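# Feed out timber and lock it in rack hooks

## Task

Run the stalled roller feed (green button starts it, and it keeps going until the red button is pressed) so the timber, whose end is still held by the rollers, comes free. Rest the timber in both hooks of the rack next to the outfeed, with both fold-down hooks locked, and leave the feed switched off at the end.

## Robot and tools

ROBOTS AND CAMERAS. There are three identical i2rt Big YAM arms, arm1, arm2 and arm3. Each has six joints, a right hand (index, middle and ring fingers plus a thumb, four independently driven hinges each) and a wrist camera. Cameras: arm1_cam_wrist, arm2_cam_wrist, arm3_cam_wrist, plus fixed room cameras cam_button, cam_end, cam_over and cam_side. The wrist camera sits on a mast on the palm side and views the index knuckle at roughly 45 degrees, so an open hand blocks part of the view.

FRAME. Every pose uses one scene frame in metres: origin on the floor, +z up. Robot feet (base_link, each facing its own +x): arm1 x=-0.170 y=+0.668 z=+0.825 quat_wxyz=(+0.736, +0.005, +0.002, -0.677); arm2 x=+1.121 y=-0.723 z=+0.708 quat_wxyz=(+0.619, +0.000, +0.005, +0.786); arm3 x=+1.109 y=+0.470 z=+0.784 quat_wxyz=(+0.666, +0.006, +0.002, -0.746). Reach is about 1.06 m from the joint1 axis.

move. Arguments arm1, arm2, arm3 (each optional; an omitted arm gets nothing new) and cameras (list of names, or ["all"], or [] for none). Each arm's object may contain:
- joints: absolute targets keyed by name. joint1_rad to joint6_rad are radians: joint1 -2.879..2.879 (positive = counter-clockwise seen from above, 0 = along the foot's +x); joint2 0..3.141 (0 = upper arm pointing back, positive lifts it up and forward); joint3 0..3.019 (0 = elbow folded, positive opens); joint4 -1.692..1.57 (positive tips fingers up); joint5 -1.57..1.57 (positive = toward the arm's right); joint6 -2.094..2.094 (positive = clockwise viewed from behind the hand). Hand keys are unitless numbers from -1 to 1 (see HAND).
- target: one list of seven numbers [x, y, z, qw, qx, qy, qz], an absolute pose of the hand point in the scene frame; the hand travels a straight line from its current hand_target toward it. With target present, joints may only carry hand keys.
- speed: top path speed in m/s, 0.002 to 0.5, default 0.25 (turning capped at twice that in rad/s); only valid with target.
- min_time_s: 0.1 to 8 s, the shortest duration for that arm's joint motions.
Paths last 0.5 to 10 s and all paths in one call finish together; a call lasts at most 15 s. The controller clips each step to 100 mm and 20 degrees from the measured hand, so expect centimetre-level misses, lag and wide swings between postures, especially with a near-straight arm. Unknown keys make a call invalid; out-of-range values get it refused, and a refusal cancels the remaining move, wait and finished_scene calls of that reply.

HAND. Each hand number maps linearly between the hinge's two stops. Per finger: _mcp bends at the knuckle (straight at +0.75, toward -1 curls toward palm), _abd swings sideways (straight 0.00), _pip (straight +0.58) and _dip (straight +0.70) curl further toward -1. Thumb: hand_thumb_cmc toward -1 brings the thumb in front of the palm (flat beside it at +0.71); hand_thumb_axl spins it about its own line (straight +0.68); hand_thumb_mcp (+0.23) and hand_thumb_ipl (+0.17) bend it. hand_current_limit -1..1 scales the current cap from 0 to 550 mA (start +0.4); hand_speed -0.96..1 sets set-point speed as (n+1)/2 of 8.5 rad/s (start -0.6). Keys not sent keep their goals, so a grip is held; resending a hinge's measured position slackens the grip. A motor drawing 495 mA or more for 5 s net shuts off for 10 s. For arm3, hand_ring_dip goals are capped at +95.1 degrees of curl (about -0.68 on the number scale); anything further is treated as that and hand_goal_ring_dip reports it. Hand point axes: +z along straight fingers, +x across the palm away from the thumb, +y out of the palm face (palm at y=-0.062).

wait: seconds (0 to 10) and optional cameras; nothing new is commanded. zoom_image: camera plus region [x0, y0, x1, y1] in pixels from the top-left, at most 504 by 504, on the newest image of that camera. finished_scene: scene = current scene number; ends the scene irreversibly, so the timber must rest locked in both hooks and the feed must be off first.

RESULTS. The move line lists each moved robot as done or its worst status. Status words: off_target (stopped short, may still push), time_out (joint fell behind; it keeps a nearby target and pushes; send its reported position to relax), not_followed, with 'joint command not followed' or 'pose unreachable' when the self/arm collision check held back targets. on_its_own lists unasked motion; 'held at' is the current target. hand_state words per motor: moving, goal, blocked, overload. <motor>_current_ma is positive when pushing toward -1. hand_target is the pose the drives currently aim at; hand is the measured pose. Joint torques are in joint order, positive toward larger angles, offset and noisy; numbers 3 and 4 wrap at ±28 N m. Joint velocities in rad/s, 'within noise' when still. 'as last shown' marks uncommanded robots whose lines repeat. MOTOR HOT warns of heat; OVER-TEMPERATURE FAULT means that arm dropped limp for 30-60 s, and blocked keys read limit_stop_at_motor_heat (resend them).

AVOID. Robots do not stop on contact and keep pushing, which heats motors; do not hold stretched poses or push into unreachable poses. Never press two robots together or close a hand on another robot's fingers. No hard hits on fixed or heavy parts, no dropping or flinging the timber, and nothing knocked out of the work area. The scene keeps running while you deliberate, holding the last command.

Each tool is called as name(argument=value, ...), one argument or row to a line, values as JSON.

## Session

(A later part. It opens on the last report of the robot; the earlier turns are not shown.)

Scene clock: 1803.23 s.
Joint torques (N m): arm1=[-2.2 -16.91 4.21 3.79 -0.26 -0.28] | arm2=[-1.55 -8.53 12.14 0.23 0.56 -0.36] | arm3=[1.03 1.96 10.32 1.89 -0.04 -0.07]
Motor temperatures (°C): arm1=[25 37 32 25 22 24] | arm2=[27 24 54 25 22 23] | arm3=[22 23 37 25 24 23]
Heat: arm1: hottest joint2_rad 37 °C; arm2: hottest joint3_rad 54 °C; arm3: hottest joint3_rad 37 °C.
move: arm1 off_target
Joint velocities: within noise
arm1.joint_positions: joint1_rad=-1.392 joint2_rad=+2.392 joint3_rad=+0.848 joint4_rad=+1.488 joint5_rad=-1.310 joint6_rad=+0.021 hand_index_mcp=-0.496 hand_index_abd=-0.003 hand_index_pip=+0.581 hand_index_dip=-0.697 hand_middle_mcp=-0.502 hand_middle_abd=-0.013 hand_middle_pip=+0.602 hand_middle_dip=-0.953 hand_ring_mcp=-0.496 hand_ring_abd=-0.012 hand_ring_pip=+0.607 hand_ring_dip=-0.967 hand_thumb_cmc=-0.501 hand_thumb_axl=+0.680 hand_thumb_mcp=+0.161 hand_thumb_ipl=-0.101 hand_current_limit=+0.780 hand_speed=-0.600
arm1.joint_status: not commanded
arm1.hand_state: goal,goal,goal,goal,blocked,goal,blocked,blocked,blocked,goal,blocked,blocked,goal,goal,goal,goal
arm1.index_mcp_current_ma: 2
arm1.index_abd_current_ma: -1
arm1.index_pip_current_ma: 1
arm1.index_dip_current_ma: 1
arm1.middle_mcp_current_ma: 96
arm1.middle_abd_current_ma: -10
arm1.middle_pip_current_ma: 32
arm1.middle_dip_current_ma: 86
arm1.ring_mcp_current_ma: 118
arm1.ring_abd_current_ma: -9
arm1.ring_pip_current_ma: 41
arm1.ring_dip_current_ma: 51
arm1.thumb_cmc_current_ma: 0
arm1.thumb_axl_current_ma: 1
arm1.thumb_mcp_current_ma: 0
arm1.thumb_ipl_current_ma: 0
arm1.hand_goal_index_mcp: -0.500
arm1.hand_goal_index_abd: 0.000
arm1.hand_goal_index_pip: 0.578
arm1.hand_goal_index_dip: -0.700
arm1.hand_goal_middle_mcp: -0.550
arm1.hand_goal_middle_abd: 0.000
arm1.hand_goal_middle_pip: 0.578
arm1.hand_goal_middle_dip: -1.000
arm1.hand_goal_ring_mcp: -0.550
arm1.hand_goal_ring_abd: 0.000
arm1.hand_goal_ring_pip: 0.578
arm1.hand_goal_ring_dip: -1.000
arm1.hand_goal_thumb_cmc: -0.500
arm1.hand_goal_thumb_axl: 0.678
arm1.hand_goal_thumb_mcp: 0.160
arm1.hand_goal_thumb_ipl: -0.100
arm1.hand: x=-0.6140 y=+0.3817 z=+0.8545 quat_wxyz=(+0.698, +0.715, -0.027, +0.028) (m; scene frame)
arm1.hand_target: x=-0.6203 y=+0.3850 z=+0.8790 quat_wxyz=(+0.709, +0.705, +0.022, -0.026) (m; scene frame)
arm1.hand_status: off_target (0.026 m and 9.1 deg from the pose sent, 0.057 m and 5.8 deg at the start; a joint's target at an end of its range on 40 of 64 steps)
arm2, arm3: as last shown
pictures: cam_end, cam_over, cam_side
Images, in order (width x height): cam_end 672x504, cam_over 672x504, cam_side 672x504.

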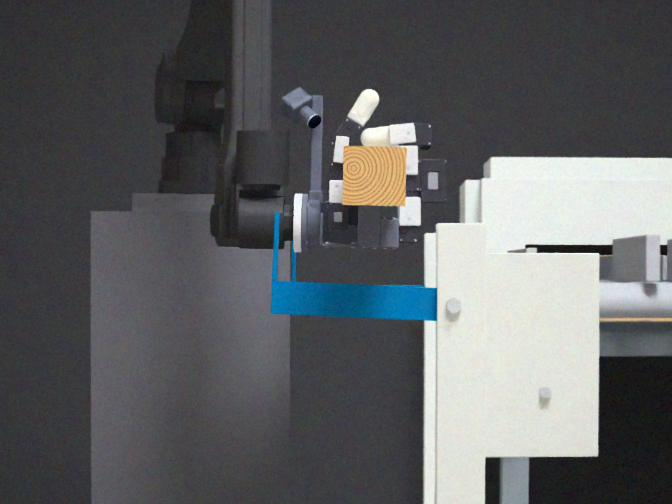

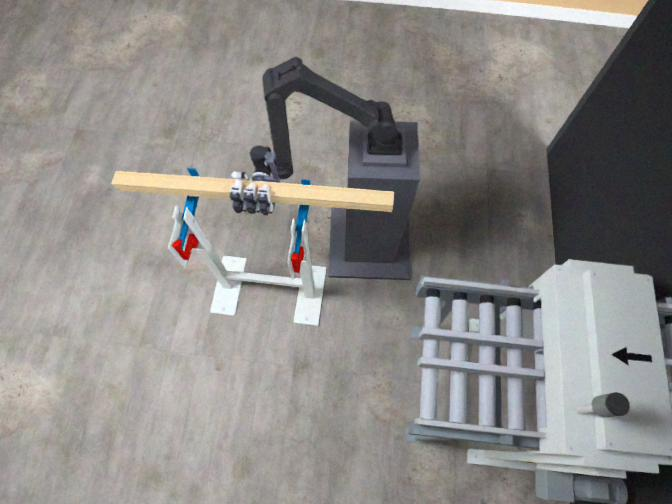

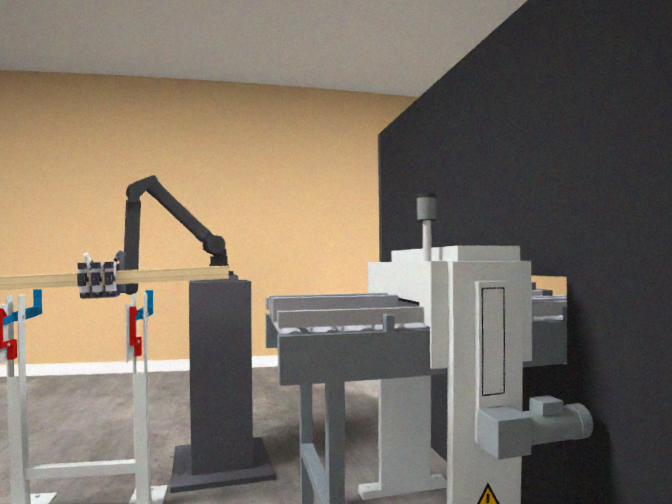

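move(
  arm1={"target": [-0.625, 0.383, 0.835, 0.7166, 0.6920, 0.0627, -0.0605], "speed": 0.04},
  cameras=["cam_side", "cam_over", "cam_end"],
)

Scene clock: 1830.13 s.
Joint torques (N m): arm1=[-3.08 -16.97 3.66 3.7 -0.39 -0.2] | arm2=[-2.02 -7.94 12.3 0.43 0.56 -0.29] | arm3=[0.91 2.02 10.35 1.91 -0.04 -0.07]
Motor temperatures (°C): arm1=[25 36 32 25 22 24] | arm2=[26 24 54 24 22 23] | arm3=[22 23 37 25 24 23]
Heat: arm1: hottest joint2_rad 36 °C; arm2: hottest joint3_rad 54 °C; arm3: hottest joint3_rad 37 °C.
move: arm1 off_target
Joint velocities: within noise
arm1.joint_positions: joint1_rad=-1.395 joint2_rad=+2.519 joint3_rad=+0.957 joint4_rad=+1.488 joint5_rad=-1.327 joint6_rad=-0.116 hand_index_mcp=-0.496 hand_index_abd=-0.003 hand_index_pip=+0.581 hand_index_dip=-0.697 hand_middle_mcp=-0.502 hand_middle_abd=-0.013 hand_middle_pip=+0.602 hand_middle_dip=-0.953 hand_ring_mcp=-0.496 hand_ring_abd=-0.012 hand_ring_pip=+0.607 hand_ring_dip=-0.967 hand_thumb_cmc=-0.501 hand_thumb_axl=+0.680 hand_thumb_mcp=+0.161 hand_thumb_ipl=-0.101 hand_current_limit=+0.780 hand_speed=-0.600
arm1.joint_status: not commanded
arm1.hand_state: goal,goal,goal,goal,blocked,goal,blocked,blocked,blocked,goal,blocked,blocked,goal,goal,goal,goal
arm1.index_mcp_current_ma: 2
arm1.index_abd_current_ma: -1
arm1.index_pip_current_ma: 1
arm1.index_dip_current_ma: 1
arm1.middle_mcp_current_ma: 96
arm1.middle_abd_current_ma: -10
arm1.middle_pip_current_ma: 32
arm1.middle_dip_current_ma: 86
arm1.ring_mcp_current_ma: 118
arm1.ring_abd_current_ma: -9
arm1.ring_pip_current_ma: 41
arm1.ring_dip_current_ma: 51
arm1.thumb_cmc_current_ma: 0
arm1.thumb_axl_current_ma: 1
arm1.thumb_mcp_current_ma: 0
arm1.thumb_ipl_current_ma: 0
arm1.hand_goal_index_mcp: -0.500
arm1.hand_goal_index_abd: 0.000
arm1.hand_goal_index_pip: 0.578
arm1.hand_goal_index_dip: -0.700
arm1.hand_goal_middle_mcp: -0.550
arm1.hand_goal_middle_abd: 0.000
arm1.hand_goal_middle_pip: 0.578
arm1.hand_goal_middle_dip: -1.000
arm1.hand_goal_ring_mcp: -0.550
arm1.hand_goal_ring_abd: 0.000
arm1.hand_goal_ring_pip: 0.578
arm1.hand_goal_ring_dip: -1.000
arm1.hand_goal_thumb_cmc: -0.500
arm1.hand_goal_thumb_axl: 0.678
arm1.hand_goal_thumb_mcp: 0.160
arm1.hand_goal_thumb_ipl: -0.100
arm1.hand: x=-0.6179 y=+0.3785 z=+0.8125 quat_wxyz=(+0.698, +0.716, +0.020, -0.008) (m; scene frame)
arm1.hand_target: x=-0.6244 y=+0.3828 z=+0.8340 quat_wxyz=(+0.704, +0.704, +0.065, -0.058) (m; scene frame)
arm1.hand_status: off_target (0.024 m and 8.5 deg from the pose sent, 0.022 m and 14.9 deg at the start; a joint's target at an end of its range on 55 of 60 steps)
arm2, arm3: as last shown
pictures: cam_end, cam_over, cam_side
Images, in order (width x height): cam_end 672x504, cam_over 672x504, cam_side 672x504.

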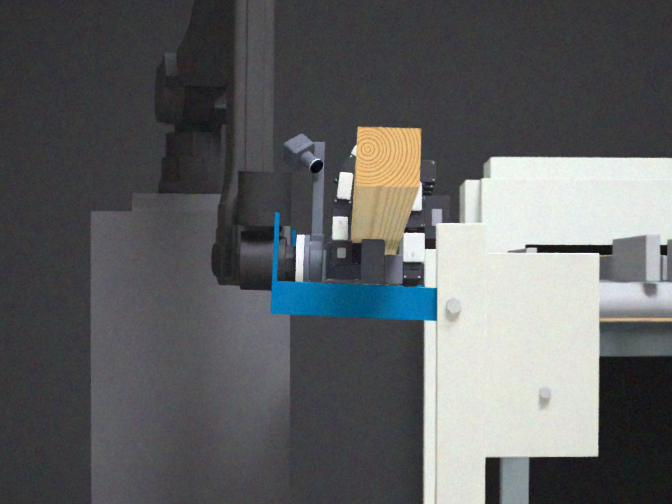

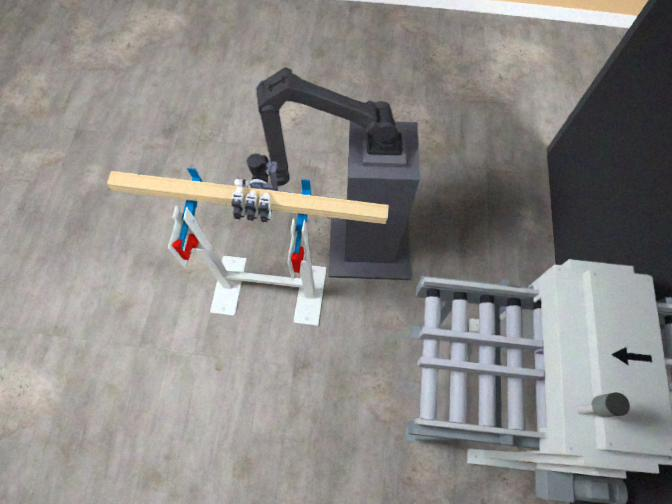

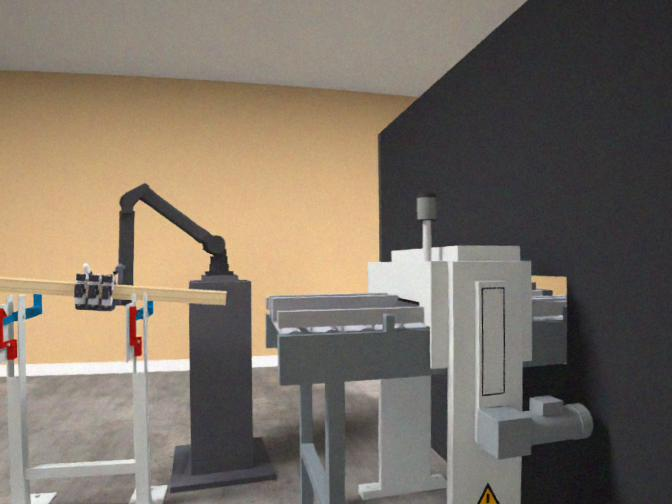

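move(
  arm1={"target": [-0.625, 0.385, 0.805, 0.7178, 0.6932, 0.047, -0.0454], "speed": 0.03},
  cameras=["cam_side", "cam_over", "cam_end"],
)

zoom_image(
  camera="cam_side",
  region=[0, 200, 252, 389],
)

Scene clock: 1843.13 s.
Joint torques (N m): arm1=[-2.08 -17.55 3.25 3.58 -0.44 -0.17] | arm2=[-1.61 -7.24 12.22 0.57 0.54 -0.29] | arm3=[0.97 2.2 10.28 1.85 -0.04 -0.08]
Motor temperatures (°C): arm1=[25 36 31 25 22 24] | arm2=[26 24 54 24 22 23] | arm3=[22 23 37 25 24 23]
Heat: arm1: hottest joint2_rad 36 °C; arm2: hottest joint3_rad 54 °C; arm3: hottest joint3_rad 37 °C.
move: arm1 off_target
Joint velocities: within noise
arm1.joint_positions: joint1_rad=-1.399 joint2_rad=+2.588 joint3_rad=+0.989 joint4_rad=+1.491 joint5_rad=-1.332 joint6_rad=-0.119 hand_index_mcp=-0.496 hand_index_abd=-0.003 hand_index_pip=+0.581 hand_index_dip=-0.697 hand_middle_mcp=-0.502 hand_middle_abd=-0.013 hand_middle_pip=+0.602 hand_middle_dip=-0.953 hand_ring_mcp=-0.496 hand_ring_abd=-0.012 hand_ring_pip=+0.607 hand_ring_dip=-0.967 hand_thumb_cmc=-0.501 hand_thumb_axl=+0.680 hand_thumb_mcp=+0.161 hand_thumb_ipl=-0.101 hand_current_limit=+0.780 hand_speed=-0.600
arm1.joint_status: not commanded
arm1.hand_state: goal,goal,goal,goal,blocked,goal,blocked,blocked,blocked,goal,blocked,blocked,goal,goal,goal,goal
arm1.index_mcp_current_ma: 2
arm1.index_abd_current_ma: -1
arm1.index_pip_current_ma: 1
arm1.index_dip_current_ma: 1
arm1.middle_mcp_current_ma: 96
arm1.middle_abd_current_ma: -10
arm1.middle_pip_current_ma: 32
arm1.middle_dip_current_ma: 86
arm1.ring_mcp_current_ma: 118
arm1.ring_abd_current_ma: -9
arm1.ring_pip_current_ma: 41
arm1.ring_dip_current_ma: 51
arm1.thumb_cmc_current_ma: 0
arm1.thumb_axl_current_ma: 1
arm1.thumb_mcp_current_ma: 0
arm1.thumb_ipl_current_ma: 0
arm1.hand_goal_index_mcp: -0.500
arm1.hand_goal_index_abd: 0.000
arm1.hand_goal_index_pip: 0.578
arm1.hand_goal_index_dip: -0.700
arm1.hand_goal_middle_mcp: -0.550
arm1.hand_goal_middle_abd: 0.000
arm1.hand_goal_middle_pip: 0.578
arm1.hand_goal_middle_dip: -1.000
arm1.hand_goal_ring_mcp: -0.550
arm1.hand_goal_ring_abd: 0.000
arm1.hand_goal_ring_pip: 0.578
arm1.hand_goal_ring_dip: -1.000
arm1.hand_goal_thumb_cmc: -0.500
arm1.hand_goal_thumb_axl: 0.678
arm1.hand_goal_thumb_mcp: 0.160
arm1.hand_goal_thumb_ipl: -0.100
arm1.hand: x=-0.6172 y=+0.3811 z=+0.7839 quat_wxyz=(+0.695, +0.719, +0.010, +0.002) (m; scene frame)
arm1.hand_target: x=-0.6246 y=+0.3851 z=+0.8044 quat_wxyz=(+0.702, +0.709, +0.050, -0.043) (m; scene frame)
arm1.hand_status: off_target (0.023 m and 8.0 deg from the pose sent, 0.012 m and 6.3 deg at the start; a joint's target at an end of its range on 42 of 46 steps)
arm2.joint_positions: joint1_rad=-0.026 joint2_rad=+1.162 joint3_rad=+1.469 joint4_rad=-1.677 joint5_rad=+0.051 joint6_rad=+1.791 hand_index_mcp=+0.749 hand_index_abd=-0.002 hand_index_pip=+0.573 hand_index_dip=+0.693 hand_middle_mcp=-0.462 hand_middle_abd=+0.001 hand_middle_pip=-0.697 hand_middle_dip=+0.696 hand_ring_mcp=-0.466 hand_ring_abd=+0.001 hand_ring_pip=-0.697 hand_ring_dip=+0.696 hand_thumb_cmc=+0.715 hand_thumb_axl=+0.677 hand_thumb_mcp=+0.222 hand_thumb_ipl=+0.168 hand_current_limit=+0.400 hand_speed=-0.600
arm2.joint_status: not commanded
arm2.hand_state: goal,goal,goal,goal,goal,goal,goal,goal,goal,goal,goal,goal,goal,goal,goal,goal
arm2.index_mcp_current_ma: -11
arm2.index_abd_current_ma: -4
arm2.index_pip_current_ma: -6
arm2.index_dip_current_ma: -5
arm2.middle_mcp_current_ma: 54
arm2.middle_abd_current_ma: 1
arm2.middle_pip_current_ma: 5
arm2.middle_dip_current_ma: 0
arm2.ring_mcp_current_ma: 40
arm2.ring_abd_current_ma: 1
arm2.ring_pip_current_ma: 6
arm2.ring_dip_current_ma: 0
arm2.thumb_cmc_current_ma: 1
arm2.thumb_axl_current_ma: -1
arm2.thumb_mcp_current_ma: -11
arm2.thumb_ipl_current_ma: -1
arm2.hand_goal_index_mcp: 0.754
arm2.hand_goal_index_abd: 0.000
arm2.hand_goal_index_pip: 0.576
arm2.hand_goal_index_dip: 0.696
arm2.hand_goal_middle_mcp: -0.480
arm2.hand_goal_middle_abd: 0.000
arm2.hand_goal_middle_pip: -0.700
arm2.hand_goal_middle_dip: 0.696
arm2.hand_goal_ring_mcp: -0.480
arm2.hand_goal_ring_abd: 0.000
arm2.hand_goal_ring_pip: -0.700
arm2.hand_goal_ring_dip: 0.696
arm2.hand_goal_thumb_cmc: 0.714
arm2.hand_goal_thumb_axl: 0.678
arm2.hand_goal_thumb_mcp: 0.226
arm2.hand_goal_thumb_ipl: 0.168
arm2.hand: x=+1.1449 y=-0.4025 z=+1.0798 quat_wxyz=(-0.070, +0.709, +0.698, +0.071) (m; scene frame)
arm2.hand_target: x=+1.1487 y=-0.3994 z=+1.0991 quat_wxyz=(-0.084, +0.705, +0.699, +0.085) (m; scene frame)
arm2.hand_status: not commanded
arm3.joint_positions: joint1_rad=-0.134 joint2_rad=+0.629 joint3_rad=+1.370 joint4_rad=-1.370 joint5_rad=-0.062 joint6_rad=+1.107 hand_index_mcp=+0.754 hand_index_abd=+0.000 hand_index_pip=+0.577 hand_index_dip=+0.696 hand_middle_mcp=+0.754 hand_middle_abd=+0.000 hand_middle_pip=+0.577 hand_middle_dip=+0.696 hand_ring_mcp=+0.754 hand_ring_abd=+0.000 hand_ring_pip=+0.577 hand_ring_dip=+0.696 hand_thumb_cmc=+0.714 hand_thumb_axl=+0.677 hand_thumb_mcp=+0.226 hand_thumb_ipl=+0.168 hand_current_limit=+0.400 hand_speed=-0.600
arm3.joint_status: not commanded
arm3.hand_state: goal,goal,goal,goal,goal,goal,goal,goal,goal,goal,goal,goal,goal,goal,goal,goal
arm3.index_mcp_current_ma: 0
arm3.index_abd_current_ma: 0
arm3.index_pip_current_ma: 0
arm3.index_dip_current_ma: 0
arm3.middle_mcp_current_ma: 0
arm3.middle_abd_current_ma: 0
arm3.middle_pip_current_ma: 0
arm3.middle_dip_current_ma: 0
arm3.ring_mcp_current_ma: 0
arm3.ring_abd_current_ma: 0
arm3.ring_pip_current_ma: 0
arm3.ring_dip_current_ma: 0
arm3.thumb_cmc_current_ma: 0
arm3.thumb_axl_current_ma: 0
arm3.thumb_mcp_current_ma: 0
arm3.thumb_ipl_current_ma: 0
arm3.hand_goal_index_mcp: 0.754
arm3.hand_goal_index_abd: 0.000
arm3.hand_goal_index_pip: 0.576
arm3.hand_goal_index_dip: 0.696
arm3.hand_goal_middle_mcp: 0.754
arm3.hand_goal_middle_abd: 0.000
arm3.hand_goal_middle_pip: 0.576
arm3.hand_goal_middle_dip: 0.696
arm3.hand_goal_ring_mcp: 0.754
arm3.hand_goal_ring_abd: 0.000
arm3.hand_goal_ring_pip: 0.576
arm3.hand_goal_ring_dip: 0.696
arm3.hand_goal_thumb_cmc: 0.714
arm3.hand_goal_thumb_axl: 0.678
arm3.hand_goal_thumb_mcp: 0.226
arm3.hand_goal_thumb_ipl: 0.168
arm3.hand: x=+0.9699 y=+0.2382 z=+1.3123 quat_wxyz=(+0.395, +0.705, -0.549, +0.214) (m; scene frame)
arm3.hand_target: x=+0.9704 y=+0.2405 z=+1.3241 quat_wxyz=(+0.406, +0.700, -0.545, +0.218) (m; scene frame)
arm3.hand_status: not commanded
pictures: cam_end, cam_over, cam_side
Images, in order (width x height): cam_end 672x504, cam_over 672x504, cam_side 672x504.

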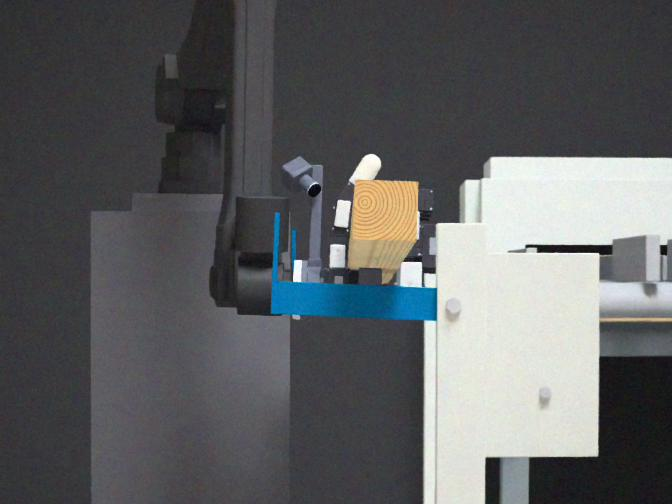

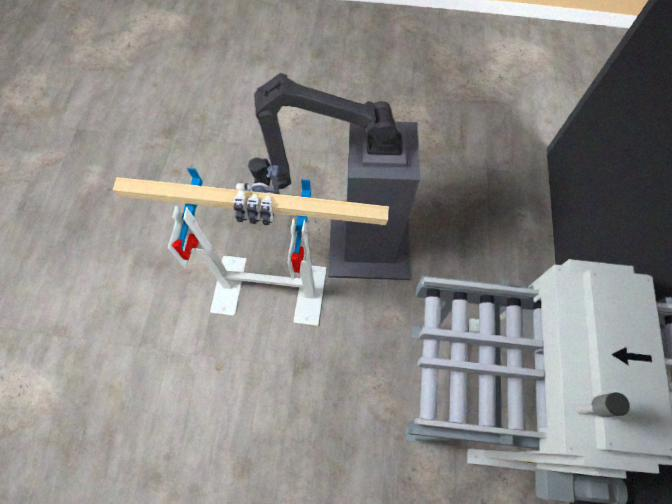

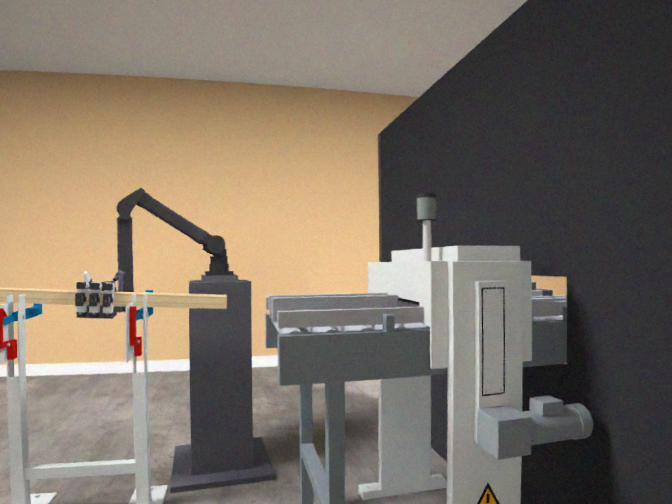

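Scaled by 2.000 from the camera's 672x504 image, which has a finer 960x720 frame.

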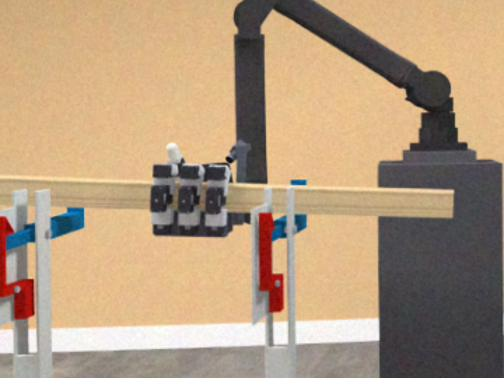

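move(
  arm1={"target": [-0.625, 0.385, 0.775, 0.7181, 0.6935, 0.0408, -0.0394], "speed": 0.03},
  cameras=["cam_side", "cam_end"],
)

zoom_image(
  camera="cam_side",
  region=[0, 200, 252, 389],
)

zoom_image(
  camera="cam_end",
  region=[200, 130, 500, 355],
)

Scene clock: 1850.10 s.
Joint torques (N m): arm1=[-2.08 -14.97 3.86 3.52 -0.23 -0.55] | arm2=[-0.44 -7.47 12.12 0.16 0.51 -0.3] | arm3=[0.97 1.85 10.33 1.91 -0.04 -0.07]
Motor temperatures (°C): arm1=[25 35 31 25 22 24] | arm2=[26 24 54 24 22 23] | arm3=[22 23 37 25 24 23]
Heat: arm1: hottest joint2_rad 35 °C; arm2: hottest joint3_rad 54 °C; arm3: hottest joint3_rad 37 °C.
move: arm1 off_target
Joint velocities: within noise
arm1.joint_positions: joint1_rad=-1.399 joint2_rad=+2.634 joint3_rad=+1.024 joint4_rad=+1.493 joint5_rad=-1.349 joint6_rad=-0.085 hand_index_mcp=-0.496 hand_index_abd=-0.003 hand_index_pip=+0.581 hand_index_dip=-0.697 hand_middle_mcp=-0.504 hand_middle_abd=-0.004 hand_middle_pip=+0.609 hand_middle_dip=-0.953 hand_ring_mcp=-0.496 hand_ring_abd=-0.003 hand_ring_pip=+0.616 hand_ring_dip=-0.966 hand_thumb_cmc=-0.501 hand_thumb_axl=+0.680 hand_thumb_mcp=+0.161 hand_thumb_ipl=-0.101 hand_current_limit=+0.780 hand_speed=-0.600
arm1.joint_status: not commanded
arm1.hand_state: goal,goal,goal,goal,blocked,goal,blocked,blocked,blocked,goal,blocked,blocked,goal,goal,goal,goal
arm1.index_mcp_current_ma: 2
arm1.index_abd_current_ma: -1
arm1.index_pip_current_ma: 1
arm1.index_dip_current_ma: 1
arm1.middle_mcp_current_ma: 93
arm1.middle_abd_current_ma: -2
arm1.middle_pip_current_ma: 45
arm1.middle_dip_current_ma: 86
arm1.ring_mcp_current_ma: 117
arm1.ring_abd_current_ma: -1
arm1.ring_pip_current_ma: 61
arm1.ring_dip_current_ma: 53
arm1.thumb_cmc_current_ma: 0
arm1.thumb_axl_current_ma: 1
arm1.thumb_mcp_current_ma: 0
arm1.thumb_ipl_current_ma: 0
arm1.hand_goal_index_mcp: -0.500
arm1.hand_goal_index_abd: 0.000
arm1.hand_goal_index_pip: 0.578
arm1.hand_goal_index_dip: -0.700
arm1.hand_goal_middle_mcp: -0.550
arm1.hand_goal_middle_abd: 0.000
arm1.hand_goal_middle_pip: 0.578
arm1.hand_goal_middle_dip: -1.000
arm1.hand_goal_ring_mcp: -0.550
arm1.hand_goal_ring_abd: 0.000
arm1.hand_goal_ring_pip: 0.578
arm1.hand_goal_ring_dip: -1.000
arm1.hand_goal_thumb_cmc: -0.500
arm1.hand_goal_thumb_axl: 0.678
arm1.hand_goal_thumb_mcp: 0.160
arm1.hand_goal_thumb_ipl: -0.100
arm1.hand: x=-0.6197 y=+0.3803 z=+0.7657 quat_wxyz=(+0.694, +0.719, +0.000, +0.023) (m; scene frame)
arm1.hand_target: x=-0.6227 y=+0.3846 z=+0.7744 quat_wxyz=(+0.701, +0.711, +0.048, -0.032) (m; scene frame)
arm1.hand_status: off_target (0.012 m and 9.4 deg from the pose sent, 0.012 m and 7.2 deg at the start; a joint's target at an end of its range on 41 of 44 steps)
arm2, arm3: as last shown
pictures: cam_end, cam_side
Images, in order (width x height): cam_end 672x504, cam_side 672x504.

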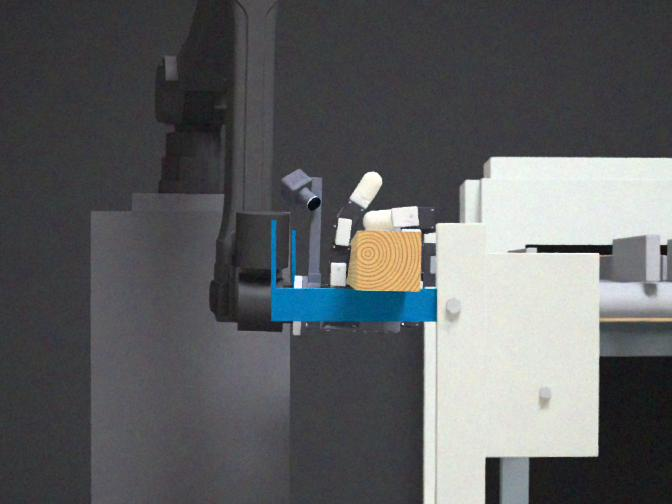

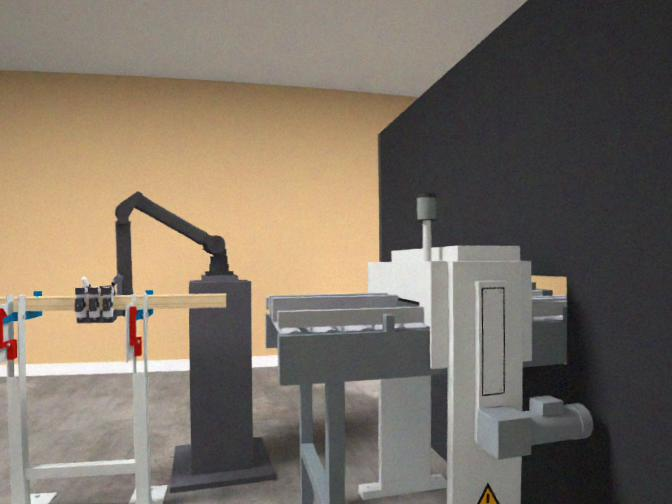

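Scaled by 2.000 from the camera's 672x504 image, which has a finer 960x720 frame.

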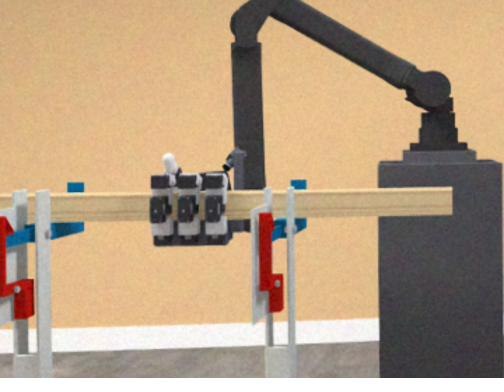

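Scaled by 1.680 from the camera's 672x504 image, which has a finer 960x720 frame.

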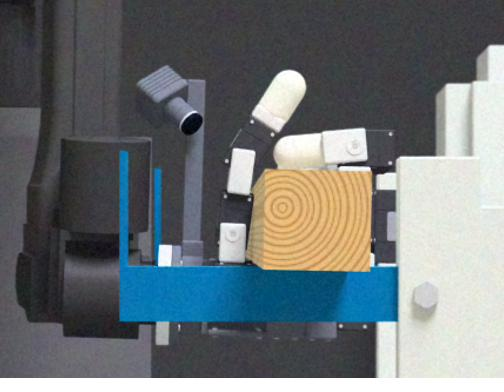

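move(
  arm1={"target": [-0.623, 0.384, 0.765, 0.7181, 0.6935, 0.0408, -0.0394], "speed": 0.03},
)

move(
  arm1={"joints": {"hand_speed": -0.75, "hand_index_mcp": 0.753, "hand_index_pip": 0.577, "hand_index_dip": 0.696, "hand_middle_mcp": 0.753, "hand_middle_pip": 0.577, "hand_middle_dip": 0.696, "hand_ring_mcp": 0.753, "hand_ring_pip": 0.577, "hand_ring_dip": 0.696, "hand_thumb_cmc": 0.714, "hand_thumb_mcp": 0.226, "hand_thumb_ipl": 0.168}},
  cameras=["cam_side", "cam_end", "arm1_cam_wrist"],
)

zoom_image(
  camera="cam_end",
  region=[200, 130, 500, 355],
)

zoom_image(
  camera="cam_side",
  region=[0, 200, 252, 389],
)

Scene clock: 1866.00 s.
Joint torques (N m): arm1=[-2.43 -14.1 4.25 2.92 0.33 -0.65] | arm2=[-1.38 -7.18 11.99 0.32 0.54 -0.22] | arm3=[1.03 1.9 10.32 1.94 -0.05 -0.07]
Motor temperatures (°C): arm1=[25 34 31 25 22 24] | arm2=[26 24 54 24 22 23] | arm3=[22 23 37 25 24 23]
Heat: arm1: hottest joint2_rad 34 °C; arm2: hottest joint3_rad 54 °C; arm3: hottest joint3_rad 37 °C.
move: arm1 off_target
Joint velocities: within noise
arm1.joint_positions: joint1_rad=-1.399 joint2_rad=+2.642 joint3_rad=+1.030 joint4_rad=+1.507 joint5_rad=-1.349 joint6_rad=-0.083 hand_index_mcp=-0.496 hand_index_abd=-0.003 hand_index_pip=+0.581 hand_index_dip=-0.697 hand_middle_mcp=-0.504 hand_middle_abd=+0.000 hand_middle_pip=+0.617 hand_middle_dip=-0.950 hand_ring_mcp=-0.494 hand_ring_abd=+0.001 hand_ring_pip=+0.626 hand_ring_dip=-0.955 hand_thumb_cmc=-0.499 hand_thumb_axl=+0.680 hand_thumb_mcp=+0.163 hand_thumb_ipl=-0.101 hand_current_limit=+0.780 hand_speed=-0.600
arm1.joint_status: not commanded
arm1.hand_state: goal,goal,goal,goal,blocked,goal,blocked,blocked,blocked,goal,blocked,blocked,goal,goal,goal,goal
arm1.index_mcp_current_ma: 2
arm1.index_abd_current_ma: -1
arm1.index_pip_current_ma: 1
arm1.index_dip_current_ma: 1
arm1.middle_mcp_current_ma: 90
arm1.middle_abd_current_ma: 0
arm1.middle_pip_current_ma: 65
arm1.middle_dip_current_ma: 96
arm1.ring_mcp_current_ma: 121
arm1.ring_abd_current_ma: 0
arm1.ring_pip_current_ma: 88
arm1.ring_dip_current_ma: 81
arm1.thumb_cmc_current_ma: 0
arm1.thumb_axl_current_ma: 1
arm1.thumb_mcp_current_ma: 2
arm1.thumb_ipl_current_ma: 0
arm1.hand_goal_index_mcp: -0.500
arm1.hand_goal_index_abd: 0.000
arm1.hand_goal_index_pip: 0.578
arm1.hand_goal_index_dip: -0.700
arm1.hand_goal_middle_mcp: -0.550
arm1.hand_goal_middle_abd: 0.000
arm1.hand_goal_middle_pip: 0.578
arm1.hand_goal_middle_dip: -1.000
arm1.hand_goal_ring_mcp: -0.550
arm1.hand_goal_ring_abd: 0.000
arm1.hand_goal_ring_pip: 0.578
arm1.hand_goal_ring_dip: -1.000
arm1.hand_goal_thumb_cmc: -0.500
arm1.hand_goal_thumb_axl: 0.678
arm1.hand_goal_thumb_mcp: 0.160
arm1.hand_goal_thumb_ipl: -0.100
arm1.hand: x=-0.6193 y=+0.3805 z=+0.7645 quat_wxyz=(+0.695, +0.718, +0.004, +0.020) (m; scene frame)
arm1.hand_target: x=-0.6226 y=+0.3840 z=+0.7643 quat_wxyz=(+0.699, +0.713, +0.044, -0.035) (m; scene frame)
arm1.hand_status: off_target (0.005 m and 8.8 deg from the pose sent, 0.005 m and 9.4 deg at the start; a joint's target at an end of its range on 41 of 42 steps)
arm2, arm3: as last shown
pictures: none

Scene clock: 1868.37 s.
Joint torques (N m): arm1=[-1.55 -14.97 2.97 2.73 0.13 -0.35] | arm2=[-0.97 -8 12.21 0.34 0.5 -0.29] | arm3=[1.03 1.9 10.28 1.92 -0.06 -0.07]
Motor temperatures (°C): arm1=[25 34 30 25 22 24] | arm2=[26 24 54 24 22 23] | arm3=[22 23 37 25 24 23]
Heat: arm1: hottest joint2_rad 34 °C; arm2: hottest joint3_rad 54 °C; arm3: hottest joint3_rad 37 °C.
move: arm1 done
Joint velocities: within noise
arm1.joint_positions: joint1_rad=-1.401 joint2_rad=+2.654 joint3_rad=+1.052 joint4_rad=+1.513 joint5_rad=-1.341 joint6_rad=-0.125 hand_index_mcp=+0.762 hand_index_abd=-0.003 hand_index_pip=+0.581 hand_index_dip=+0.693 hand_middle_mcp=+0.761 hand_middle_abd=+0.000 hand_middle_pip=+0.582 hand_middle_dip=+0.694 hand_ring_mcp=+0.762 hand_ring_abd=+0.000 hand_ring_pip=+0.582 hand_ring_dip=+0.694 hand_thumb_cmc=+0.721 hand_thumb_axl=+0.680 hand_thumb_mcp=+0.225 hand_thumb_ipl=+0.167 hand_current_limit=+0.780 hand_speed=-0.750
arm1.joint_status: all done
arm1.hand_state: goal,goal,goal,goal,goal,goal,goal,goal,goal,goal,goal,goal,goal,goal,goal,goal
arm1.index_mcp_current_ma: 7
arm1.index_abd_current_ma: -1
arm1.index_pip_current_ma: 1
arm1.index_dip_current_ma: -1
arm1.middle_mcp_current_ma: 5
arm1.middle_abd_current_ma: 0
arm1.middle_pip_current_ma: 2
arm1.middle_dip_current_ma: -1
arm1.ring_mcp_current_ma: 7
arm1.ring_abd_current_ma: 0
arm1.ring_pip_current_ma: 2
arm1.ring_dip_current_ma: -1
arm1.thumb_cmc_current_ma: 5
arm1.thumb_axl_current_ma: 1
arm1.thumb_mcp_current_ma: 0
arm1.thumb_ipl_current_ma: -1
arm1.hand_goal_index_mcp: 0.754
arm1.hand_goal_index_abd: 0.000
arm1.hand_goal_index_pip: 0.578
arm1.hand_goal_index_dip: 0.696
arm1.hand_goal_middle_mcp: 0.754
arm1.hand_goal_middle_abd: 0.000
arm1.hand_goal_middle_pip: 0.578
arm1.hand_goal_middle_dip: 0.696
arm1.hand_goal_ring_mcp: 0.754
arm1.hand_goal_ring_abd: 0.000
arm1.hand_goal_ring_pip: 0.578
arm1.hand_goal_ring_dip: 0.696
arm1.hand_goal_thumb_cmc: 0.714
arm1.hand_goal_thumb_axl: 0.678
arm1.hand_goal_thumb_mcp: 0.226
arm1.hand_goal_thumb_ipl: 0.168
arm1.hand: x=-0.6212 y=+0.3804 z=+0.7627 quat_wxyz=(+0.697, +0.717, +0.021, -0.003) (m; scene frame)
arm1.hand_target: x=-0.6236 y=+0.3847 z=+0.7645 quat_wxyz=(+0.699, +0.713, +0.043, -0.037) (m; scene frame)
arm1.hand_status: not commanded
arm2, arm3: as last shown
pictures: arm1_cam_wrist, cam_end, cam_side
Images, in order (width x height): arm1_cam_wrist 672x504, cam_end 672x504, cam_side 672x504.

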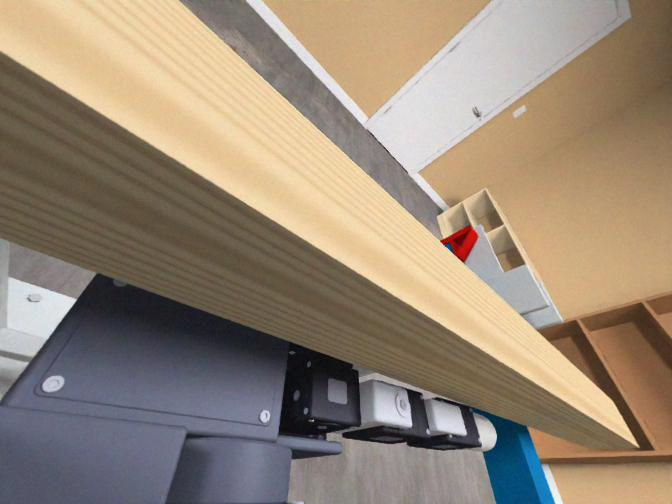

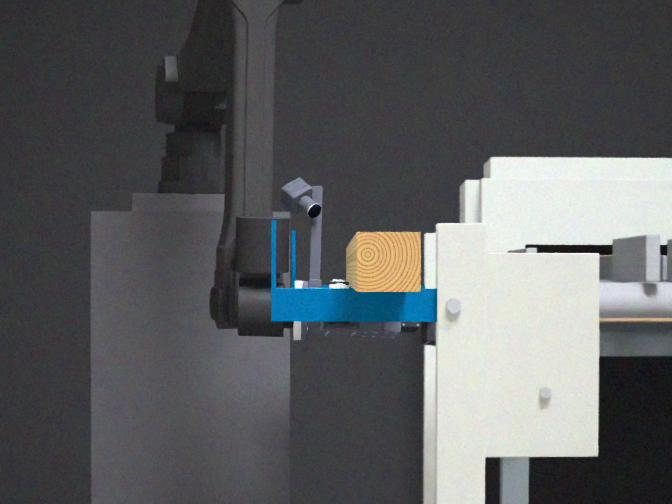

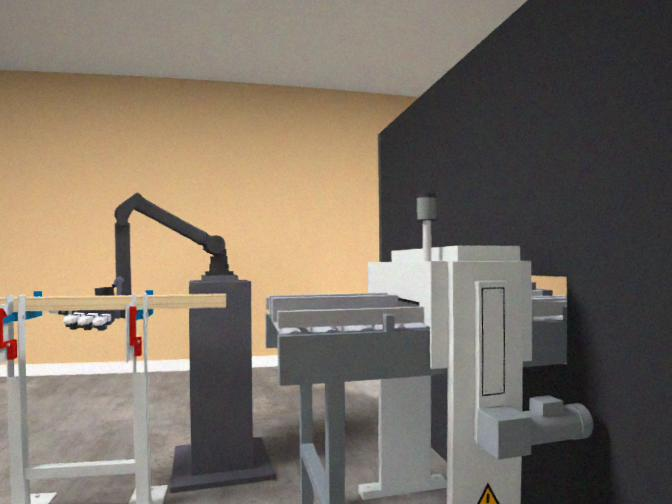

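Scaled by 1.680 from the camera's 672x504 image, which has a finer 960x720 frame.

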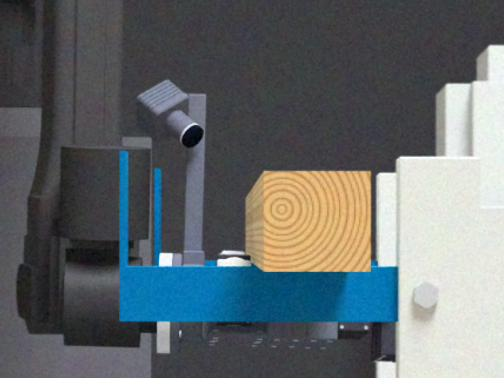

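Scaled by 2.000 from the camera's 672x504 image, which has a finer 960x720 frame.

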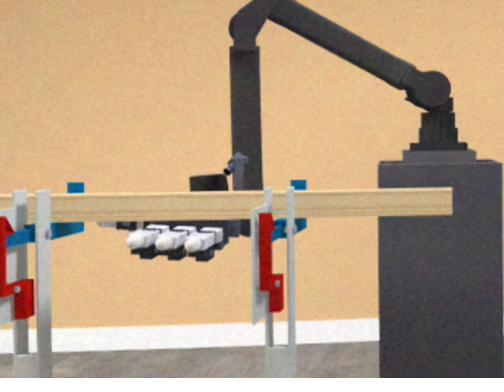

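move(
  arm1={"target": [-0.623, 0.385, 0.72, 0.7071, 0.7071, 0.0, 0.0], "speed": 0.04},
  cameras=["cam_end", "cam_side"],
)

zoom_image(
  camera="cam_end",
  region=[200, 130, 500, 355],
)

zoom_image(
  camera="cam_side",
  region=[0, 200, 252, 389],
)

Scene clock: 1909.90 s.
Joint torques (N m): arm1=[-2.02 -13.22 1.99 2.39 0.07 0.08] | arm2=[-1.2 -8.18 12.37 0.39 0.53 -0.28] | arm3=[1.03 1.85 10.3 1.84 -0.05 -0.08]
Motor temperatures (°C): arm1=[25 34 30 25 22 24] | arm2=[26 24 55 24 23 23] | arm3=[22 23 37 25 24 23]
Heat: arm1: hottest joint2_rad 34 °C; arm2: hottest joint3_rad 55 °C; arm3: hottest joint3_rad 37 °C.
move: arm1 off_target
Joint velocities: within noise
arm1.joint_positions: joint1_rad=-1.399 joint2_rad=+2.734 joint3_rad=+1.110 joint4_rad=+1.525 joint5_rad=-1.327 joint6_rad=-0.114 hand_index_mcp=+0.762 hand_index_abd=-0.003 hand_index_pip=+0.581 hand_index_dip=+0.693 hand_middle_mcp=+0.761 hand_middle_abd=+0.000 hand_middle_pip=+0.582 hand_middle_dip=+0.694 hand_ring_mcp=+0.762 hand_ring_abd=+0.000 hand_ring_pip=+0.582 hand_ring_dip=+0.694 hand_thumb_cmc=+0.721 hand_thumb_axl=+0.680 hand_thumb_mcp=+0.225 hand_thumb_ipl=+0.167 hand_current_limit=+0.780 hand_speed=-0.750
arm1.joint_status: not commanded
arm1.hand_state: goal,goal,goal,goal,goal,goal,goal,goal,goal,goal,goal,goal,goal,goal,goal,goal
arm1.index_mcp_current_ma: 7
arm1.index_abd_current_ma: -1
arm1.index_pip_current_ma: 1
arm1.index_dip_current_ma: -1
arm1.middle_mcp_current_ma: 5
arm1.middle_abd_current_ma: 0
arm1.middle_pip_current_ma: 2
arm1.middle_dip_current_ma: -1
arm1.ring_mcp_current_ma: 7
arm1.ring_abd_current_ma: 0
arm1.ring_pip_current_ma: 2
arm1.ring_dip_current_ma: -1
arm1.thumb_cmc_current_ma: 5
arm1.thumb_axl_current_ma: 1
arm1.thumb_mcp_current_ma: 0
arm1.thumb_ipl_current_ma: -1
arm1.hand_goal_index_mcp: 0.754
arm1.hand_goal_index_abd: 0.000
arm1.hand_goal_index_pip: 0.578
arm1.hand_goal_index_dip: 0.696
arm1.hand_goal_middle_mcp: 0.754
arm1.hand_goal_middle_abd: 0.000
arm1.hand_goal_middle_pip: 0.578
arm1.hand_goal_middle_dip: 0.696
arm1.hand_goal_ring_mcp: 0.754
arm1.hand_goal_ring_abd: 0.000
arm1.hand_goal_ring_pip: 0.578
arm1.hand_goal_ring_dip: 0.696
arm1.hand_goal_thumb_cmc: 0.714
arm1.hand_goal_thumb_axl: 0.678
arm1.hand_goal_thumb_mcp: 0.226
arm1.hand_goal_thumb_ipl: 0.168
arm1.hand: x=-0.6247 y=+0.3799 z=+0.7318 quat_wxyz=(+0.695, +0.719, +0.010, -0.001) (m; scene frame)
arm1.hand_target: x=-0.6233 y=+0.3845 z=+0.7203 quat_wxyz=(+0.695, +0.719, +0.001, -0.001) (m; scene frame)
arm1.hand_status: off_target (0.013 m and 2.2 deg from the pose sent, 0.043 m and 2.9 deg at the start; a joint's target at an end of its range on 56 of 60 steps)
arm2, arm3: as last shown
pictures: cam_end, cam_side
Images, in order (width x height): cam_end 672x504, cam_side 672x504.

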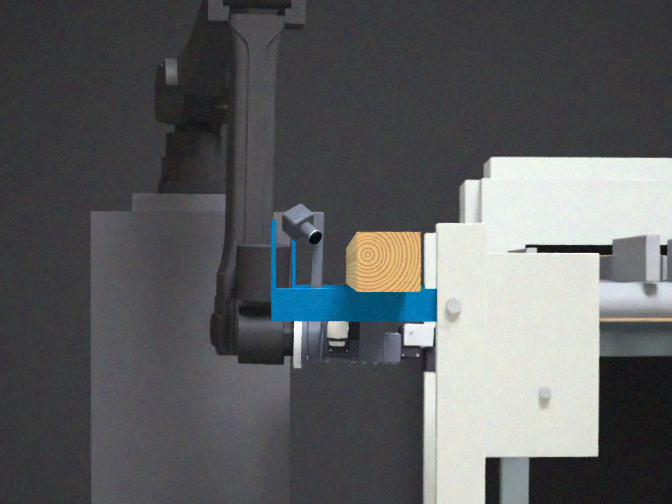

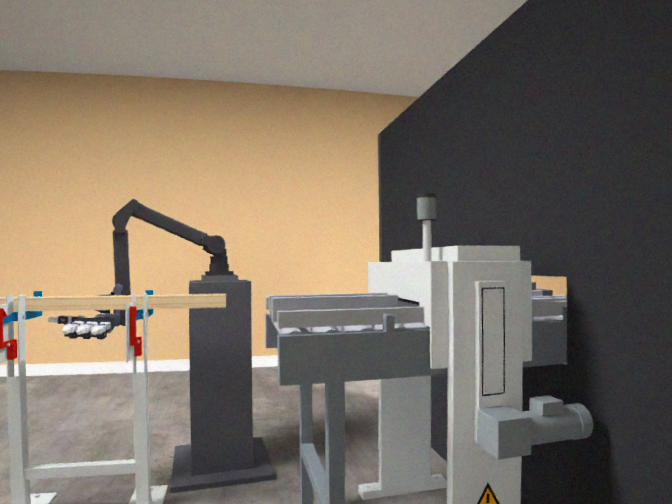

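Scaled by 1.680 from the camera's 672x504 image, which has a finer 960x720 frame.

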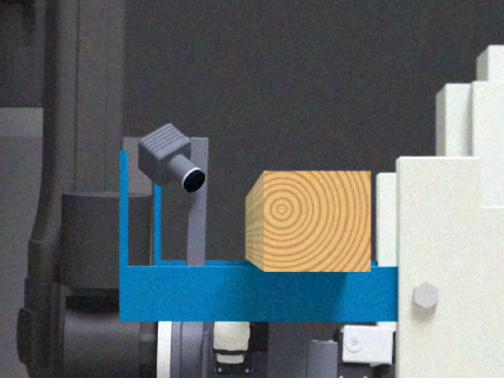

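Scaled by 2.000 from the camera's 672x504 image, which has a finer 960x720 frame.

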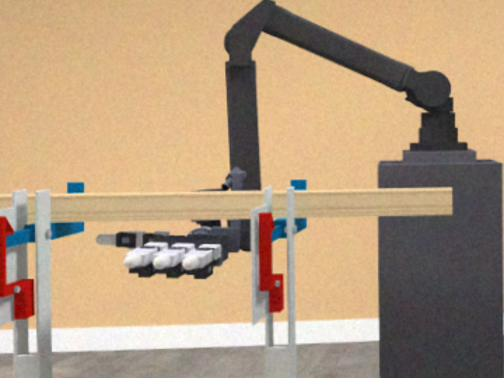

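move(
  arm1={"target": [-0.635, 0.39, 0.66, 0.7071, 0.7071, 0.0, 0.0], "speed": 0.06},
  cameras=["cam_end"],
)

move(
  arm1={"target": [-0.665, 0.45, 0.655, 0.6969, 0.6969, -0.122, -0.122], "speed": 0.06},
  cameras=["cam_end", "cam_side", "cam_over"],
)

Scene clock: 1916.17 s.
Joint torques (N m): arm1=[-2.67 -14.04 2.19 2.37 -0.28 0.14] | arm2=[-1.26 -7.36 12.22 0.06 0.53 -0.3] | arm3=[1.14 1.9 10.3 1.87 -0.05 -0.08]
Motor temperatures (°C): arm1=[25 34 30 25 22 24] | arm2=[26 24 55 24 23 23] | arm3=[22 23 37 25 24 23]
Heat: arm1: hottest joint2_rad 34 °C; arm2: hottest joint3_rad 55 °C; arm3: hottest joint3_rad 37 °C.
move: arm1 off_target
Joint velocities: within noise
arm1.joint_positions: joint1_rad=-1.410 joint2_rad=+2.895 joint3_rad=+1.279 joint4_rad=+1.525 joint5_rad=-1.339 joint6_rad=-0.105 hand_index_mcp=+0.762 hand_index_abd=-0.003 hand_index_pip=+0.581 hand_index_dip=+0.693 hand_middle_mcp=+0.761 hand_middle_abd=+0.000 hand_middle_pip=+0.582 hand_middle_dip=+0.694 hand_ring_mcp=+0.762 hand_ring_abd=+0.000 hand_ring_pip=+0.582 hand_ring_dip=+0.694 hand_thumb_cmc=+0.721 hand_thumb_axl=+0.680 hand_thumb_mcp=+0.225 hand_thumb_ipl=+0.167 hand_current_limit=+0.780 hand_speed=-0.750
arm1.joint_status: not commanded
arm1.hand_state: goal,goal,goal,goal,goal,goal,goal,goal,goal,goal,goal,goal,goal,goal,goal,goal
arm1.index_mcp_current_ma: 7
arm1.index_abd_current_ma: -1
arm1.index_pip_current_ma: 1
arm1.index_dip_current_ma: -1
arm1.middle_mcp_current_ma: 5
arm1.middle_abd_current_ma: 0
arm1.middle_pip_current_ma: 2
arm1.middle_dip_current_ma: -1
arm1.ring_mcp_current_ma: 7
arm1.ring_abd_current_ma: 0
arm1.ring_pip_current_ma: 2
arm1.ring_dip_current_ma: -1
arm1.thumb_cmc_current_ma: 5
arm1.thumb_axl_current_ma: 1
arm1.thumb_mcp_current_ma: 0
arm1.thumb_ipl_current_ma: -1
arm1.hand_goal_index_mcp: 0.754
arm1.hand_goal_index_abd: 0.000
arm1.hand_goal_index_pip: 0.578
arm1.hand_goal_index_dip: 0.696
arm1.hand_goal_middle_mcp: 0.754
arm1.hand_goal_middle_abd: 0.000
arm1.hand_goal_middle_pip: 0.578
arm1.hand_goal_middle_dip: 0.696
arm1.hand_goal_ring_mcp: 0.754
arm1.hand_goal_ring_abd: 0.000
arm1.hand_goal_ring_pip: 0.578
arm1.hand_goal_ring_dip: 0.696
arm1.hand_goal_thumb_cmc: 0.714
arm1.hand_goal_thumb_axl: 0.678
arm1.hand_goal_thumb_mcp: 0.226
arm1.hand_goal_thumb_ipl: 0.168
arm1.hand: x=-0.6374 y=+0.3824 z=+0.6715 quat_wxyz=(+0.696, +0.718, +0.009, +0.000) (m; scene frame)
arm1.hand_target: x=-0.6342 y=+0.3900 z=+0.6600 quat_wxyz=(+0.697, +0.717, +0.002, +0.002) (m; scene frame)
arm1.hand_status: off_target (0.014 m and 2.0 deg from the pose sent, 0.073 m and 2.2 deg at the start; a joint's target at an end of its range on 50 of 54 steps)
arm2, arm3: as last shown
pictures: cam_end
Images, in order (width x height): cam_end 672x504.

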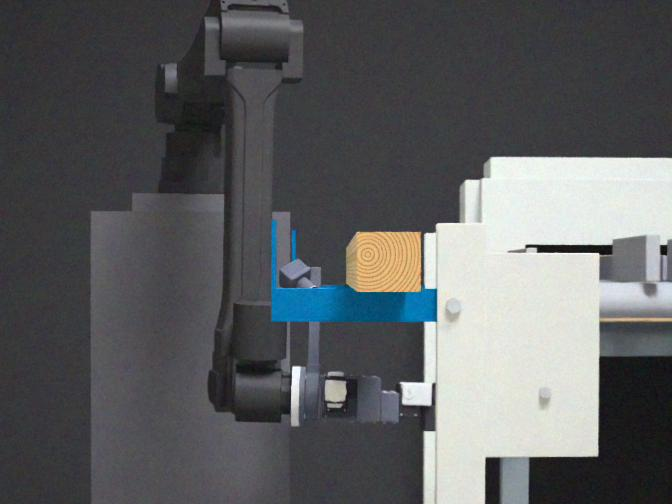

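Scene clock: 1919.63 s.
Joint torques (N m): arm1=[-1.96 -15.27 0.28 2.65 0.03 -0.14] | arm2=[-1.55 -8.12 12.29 0.31 0.56 -0.33] | arm3=[0.91 1.9 10.32 1.89 -0.05 -0.07]
Motor temperatures (°C): arm1=[25 33 30 25 22 24] | arm2=[26 24 55 24 23 23] | arm3=[22 23 37 25 24 23]
Heat: arm1: hottest joint2_rad 33 °C; arm2: hottest joint3_rad 55 °C; arm3: hottest joint3_rad 37 °C.
move: arm1 off_target
Joint velocities: within noise
arm1.joint_positions: joint1_rad=-1.508 joint2_rad=+2.895 joint3_rad=+1.198 joint4_rad=+1.525 joint5_rad=-1.120 joint6_rad=-0.146 hand_index_mcp=+0.762 hand_index_abd=-0.003 hand_index_pip=+0.581 hand_index_dip=+0.693 hand_middle_mcp=+0.761 hand_middle_abd=+0.000 hand_middle_pip=+0.582 hand_middle_dip=+0.694 hand_ring_mcp=+0.762 hand_ring_abd=+0.000 hand_ring_pip=+0.582 hand_ring_dip=+0.694 hand_thumb_cmc=+0.721 hand_thumb_axl=+0.680 hand_thumb_mcp=+0.225 hand_thumb_ipl=+0.167 hand_current_limit=+0.780 hand_speed=-0.750
arm1.joint_status: not commanded
arm1.hand_state: goal,goal,goal,goal,goal,goal,goal,goal,goal,goal,goal,goal,goal,goal,goal,goal
arm1.index_mcp_current_ma: 7
arm1.index_abd_current_ma: -1
arm1.index_pip_current_ma: 1
arm1.index_dip_current_ma: -1
arm1.middle_mcp_current_ma: 5
arm1.middle_abd_current_ma: 0
arm1.middle_pip_current_ma: 2
arm1.middle_dip_current_ma: -1
arm1.ring_mcp_current_ma: 7
arm1.ring_abd_current_ma: 0
arm1.ring_pip_current_ma: 2
arm1.ring_dip_current_ma: -1
arm1.thumb_cmc_current_ma: 5
arm1.thumb_axl_current_ma: 1
arm1.thumb_mcp_current_ma: 0
arm1.thumb_ipl_current_ma: -1
arm1.hand_goal_index_mcp: 0.754
arm1.hand_goal_index_abd: 0.000
arm1.hand_goal_index_pip: 0.578
arm1.hand_goal_index_dip: 0.696
arm1.hand_goal_middle_mcp: 0.754
arm1.hand_goal_middle_abd: 0.000
arm1.hand_goal_middle_pip: 0.578
arm1.hand_goal_middle_dip: 0.696
arm1.hand_goal_ring_mcp: 0.754
arm1.hand_goal_ring_abd: 0.000
arm1.hand_goal_ring_pip: 0.578
arm1.hand_goal_ring_dip: 0.696
arm1.hand_goal_thumb_cmc: 0.714
arm1.hand_goal_thumb_axl: 0.678
arm1.hand_goal_thumb_mcp: 0.226
arm1.hand_goal_thumb_ipl: 0.168
arm1.hand: x=-0.6711 y=+0.4427 z=+0.6585 quat_wxyz=(+0.670, +0.728, -0.113, -0.098) (m; scene frame)
arm1.hand_target: x=-0.6658 y=+0.4497 z=+0.6550 quat_wxyz=(+0.668, +0.727, -0.113, -0.109) (m; scene frame)
arm1.hand_status: off_target (0.010 m and 5.6 deg from the pose sent, 0.075 m and 20.7 deg at the start; a joint's target at an end of its range on 102 of 104 steps)
arm2, arm3: as last shown
pictures: cam_end, cam_over, cam_side
Images, in order (width x height): cam_end 672x504, cam_over 672x504, cam_side 672x504.

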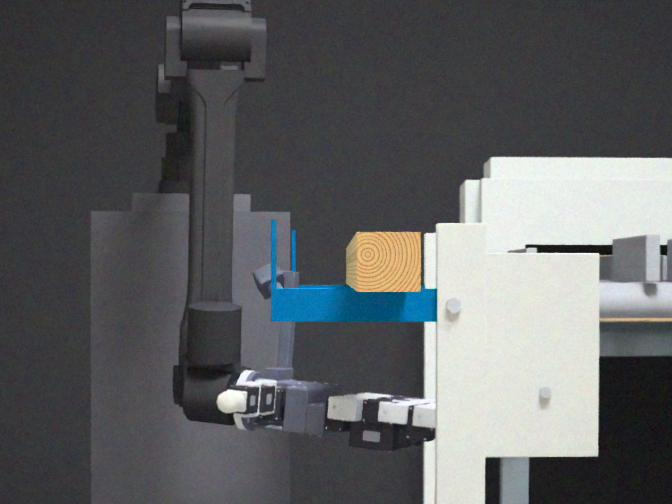

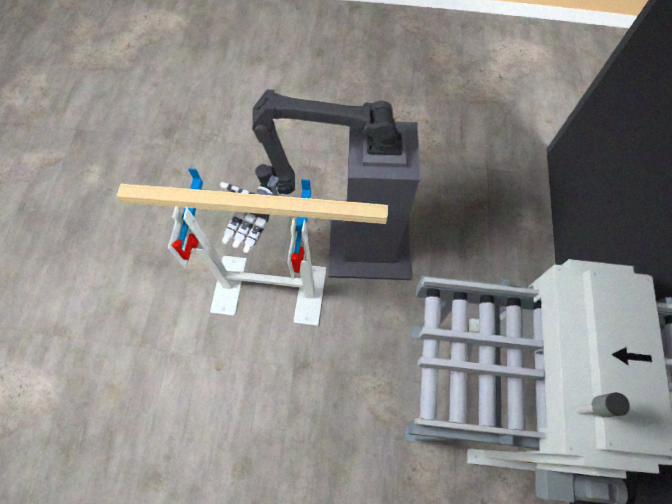

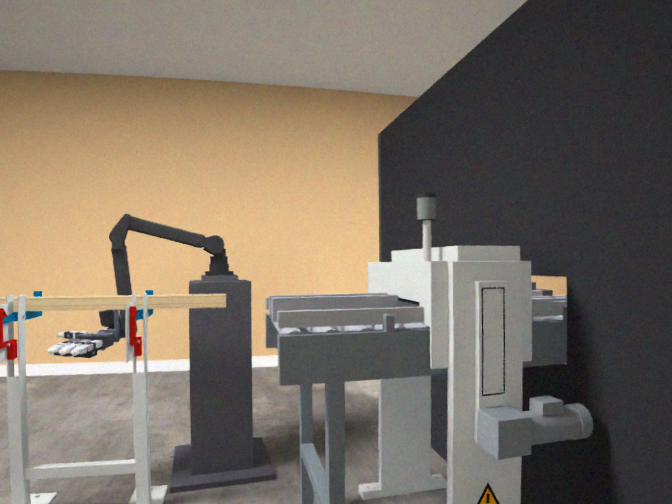

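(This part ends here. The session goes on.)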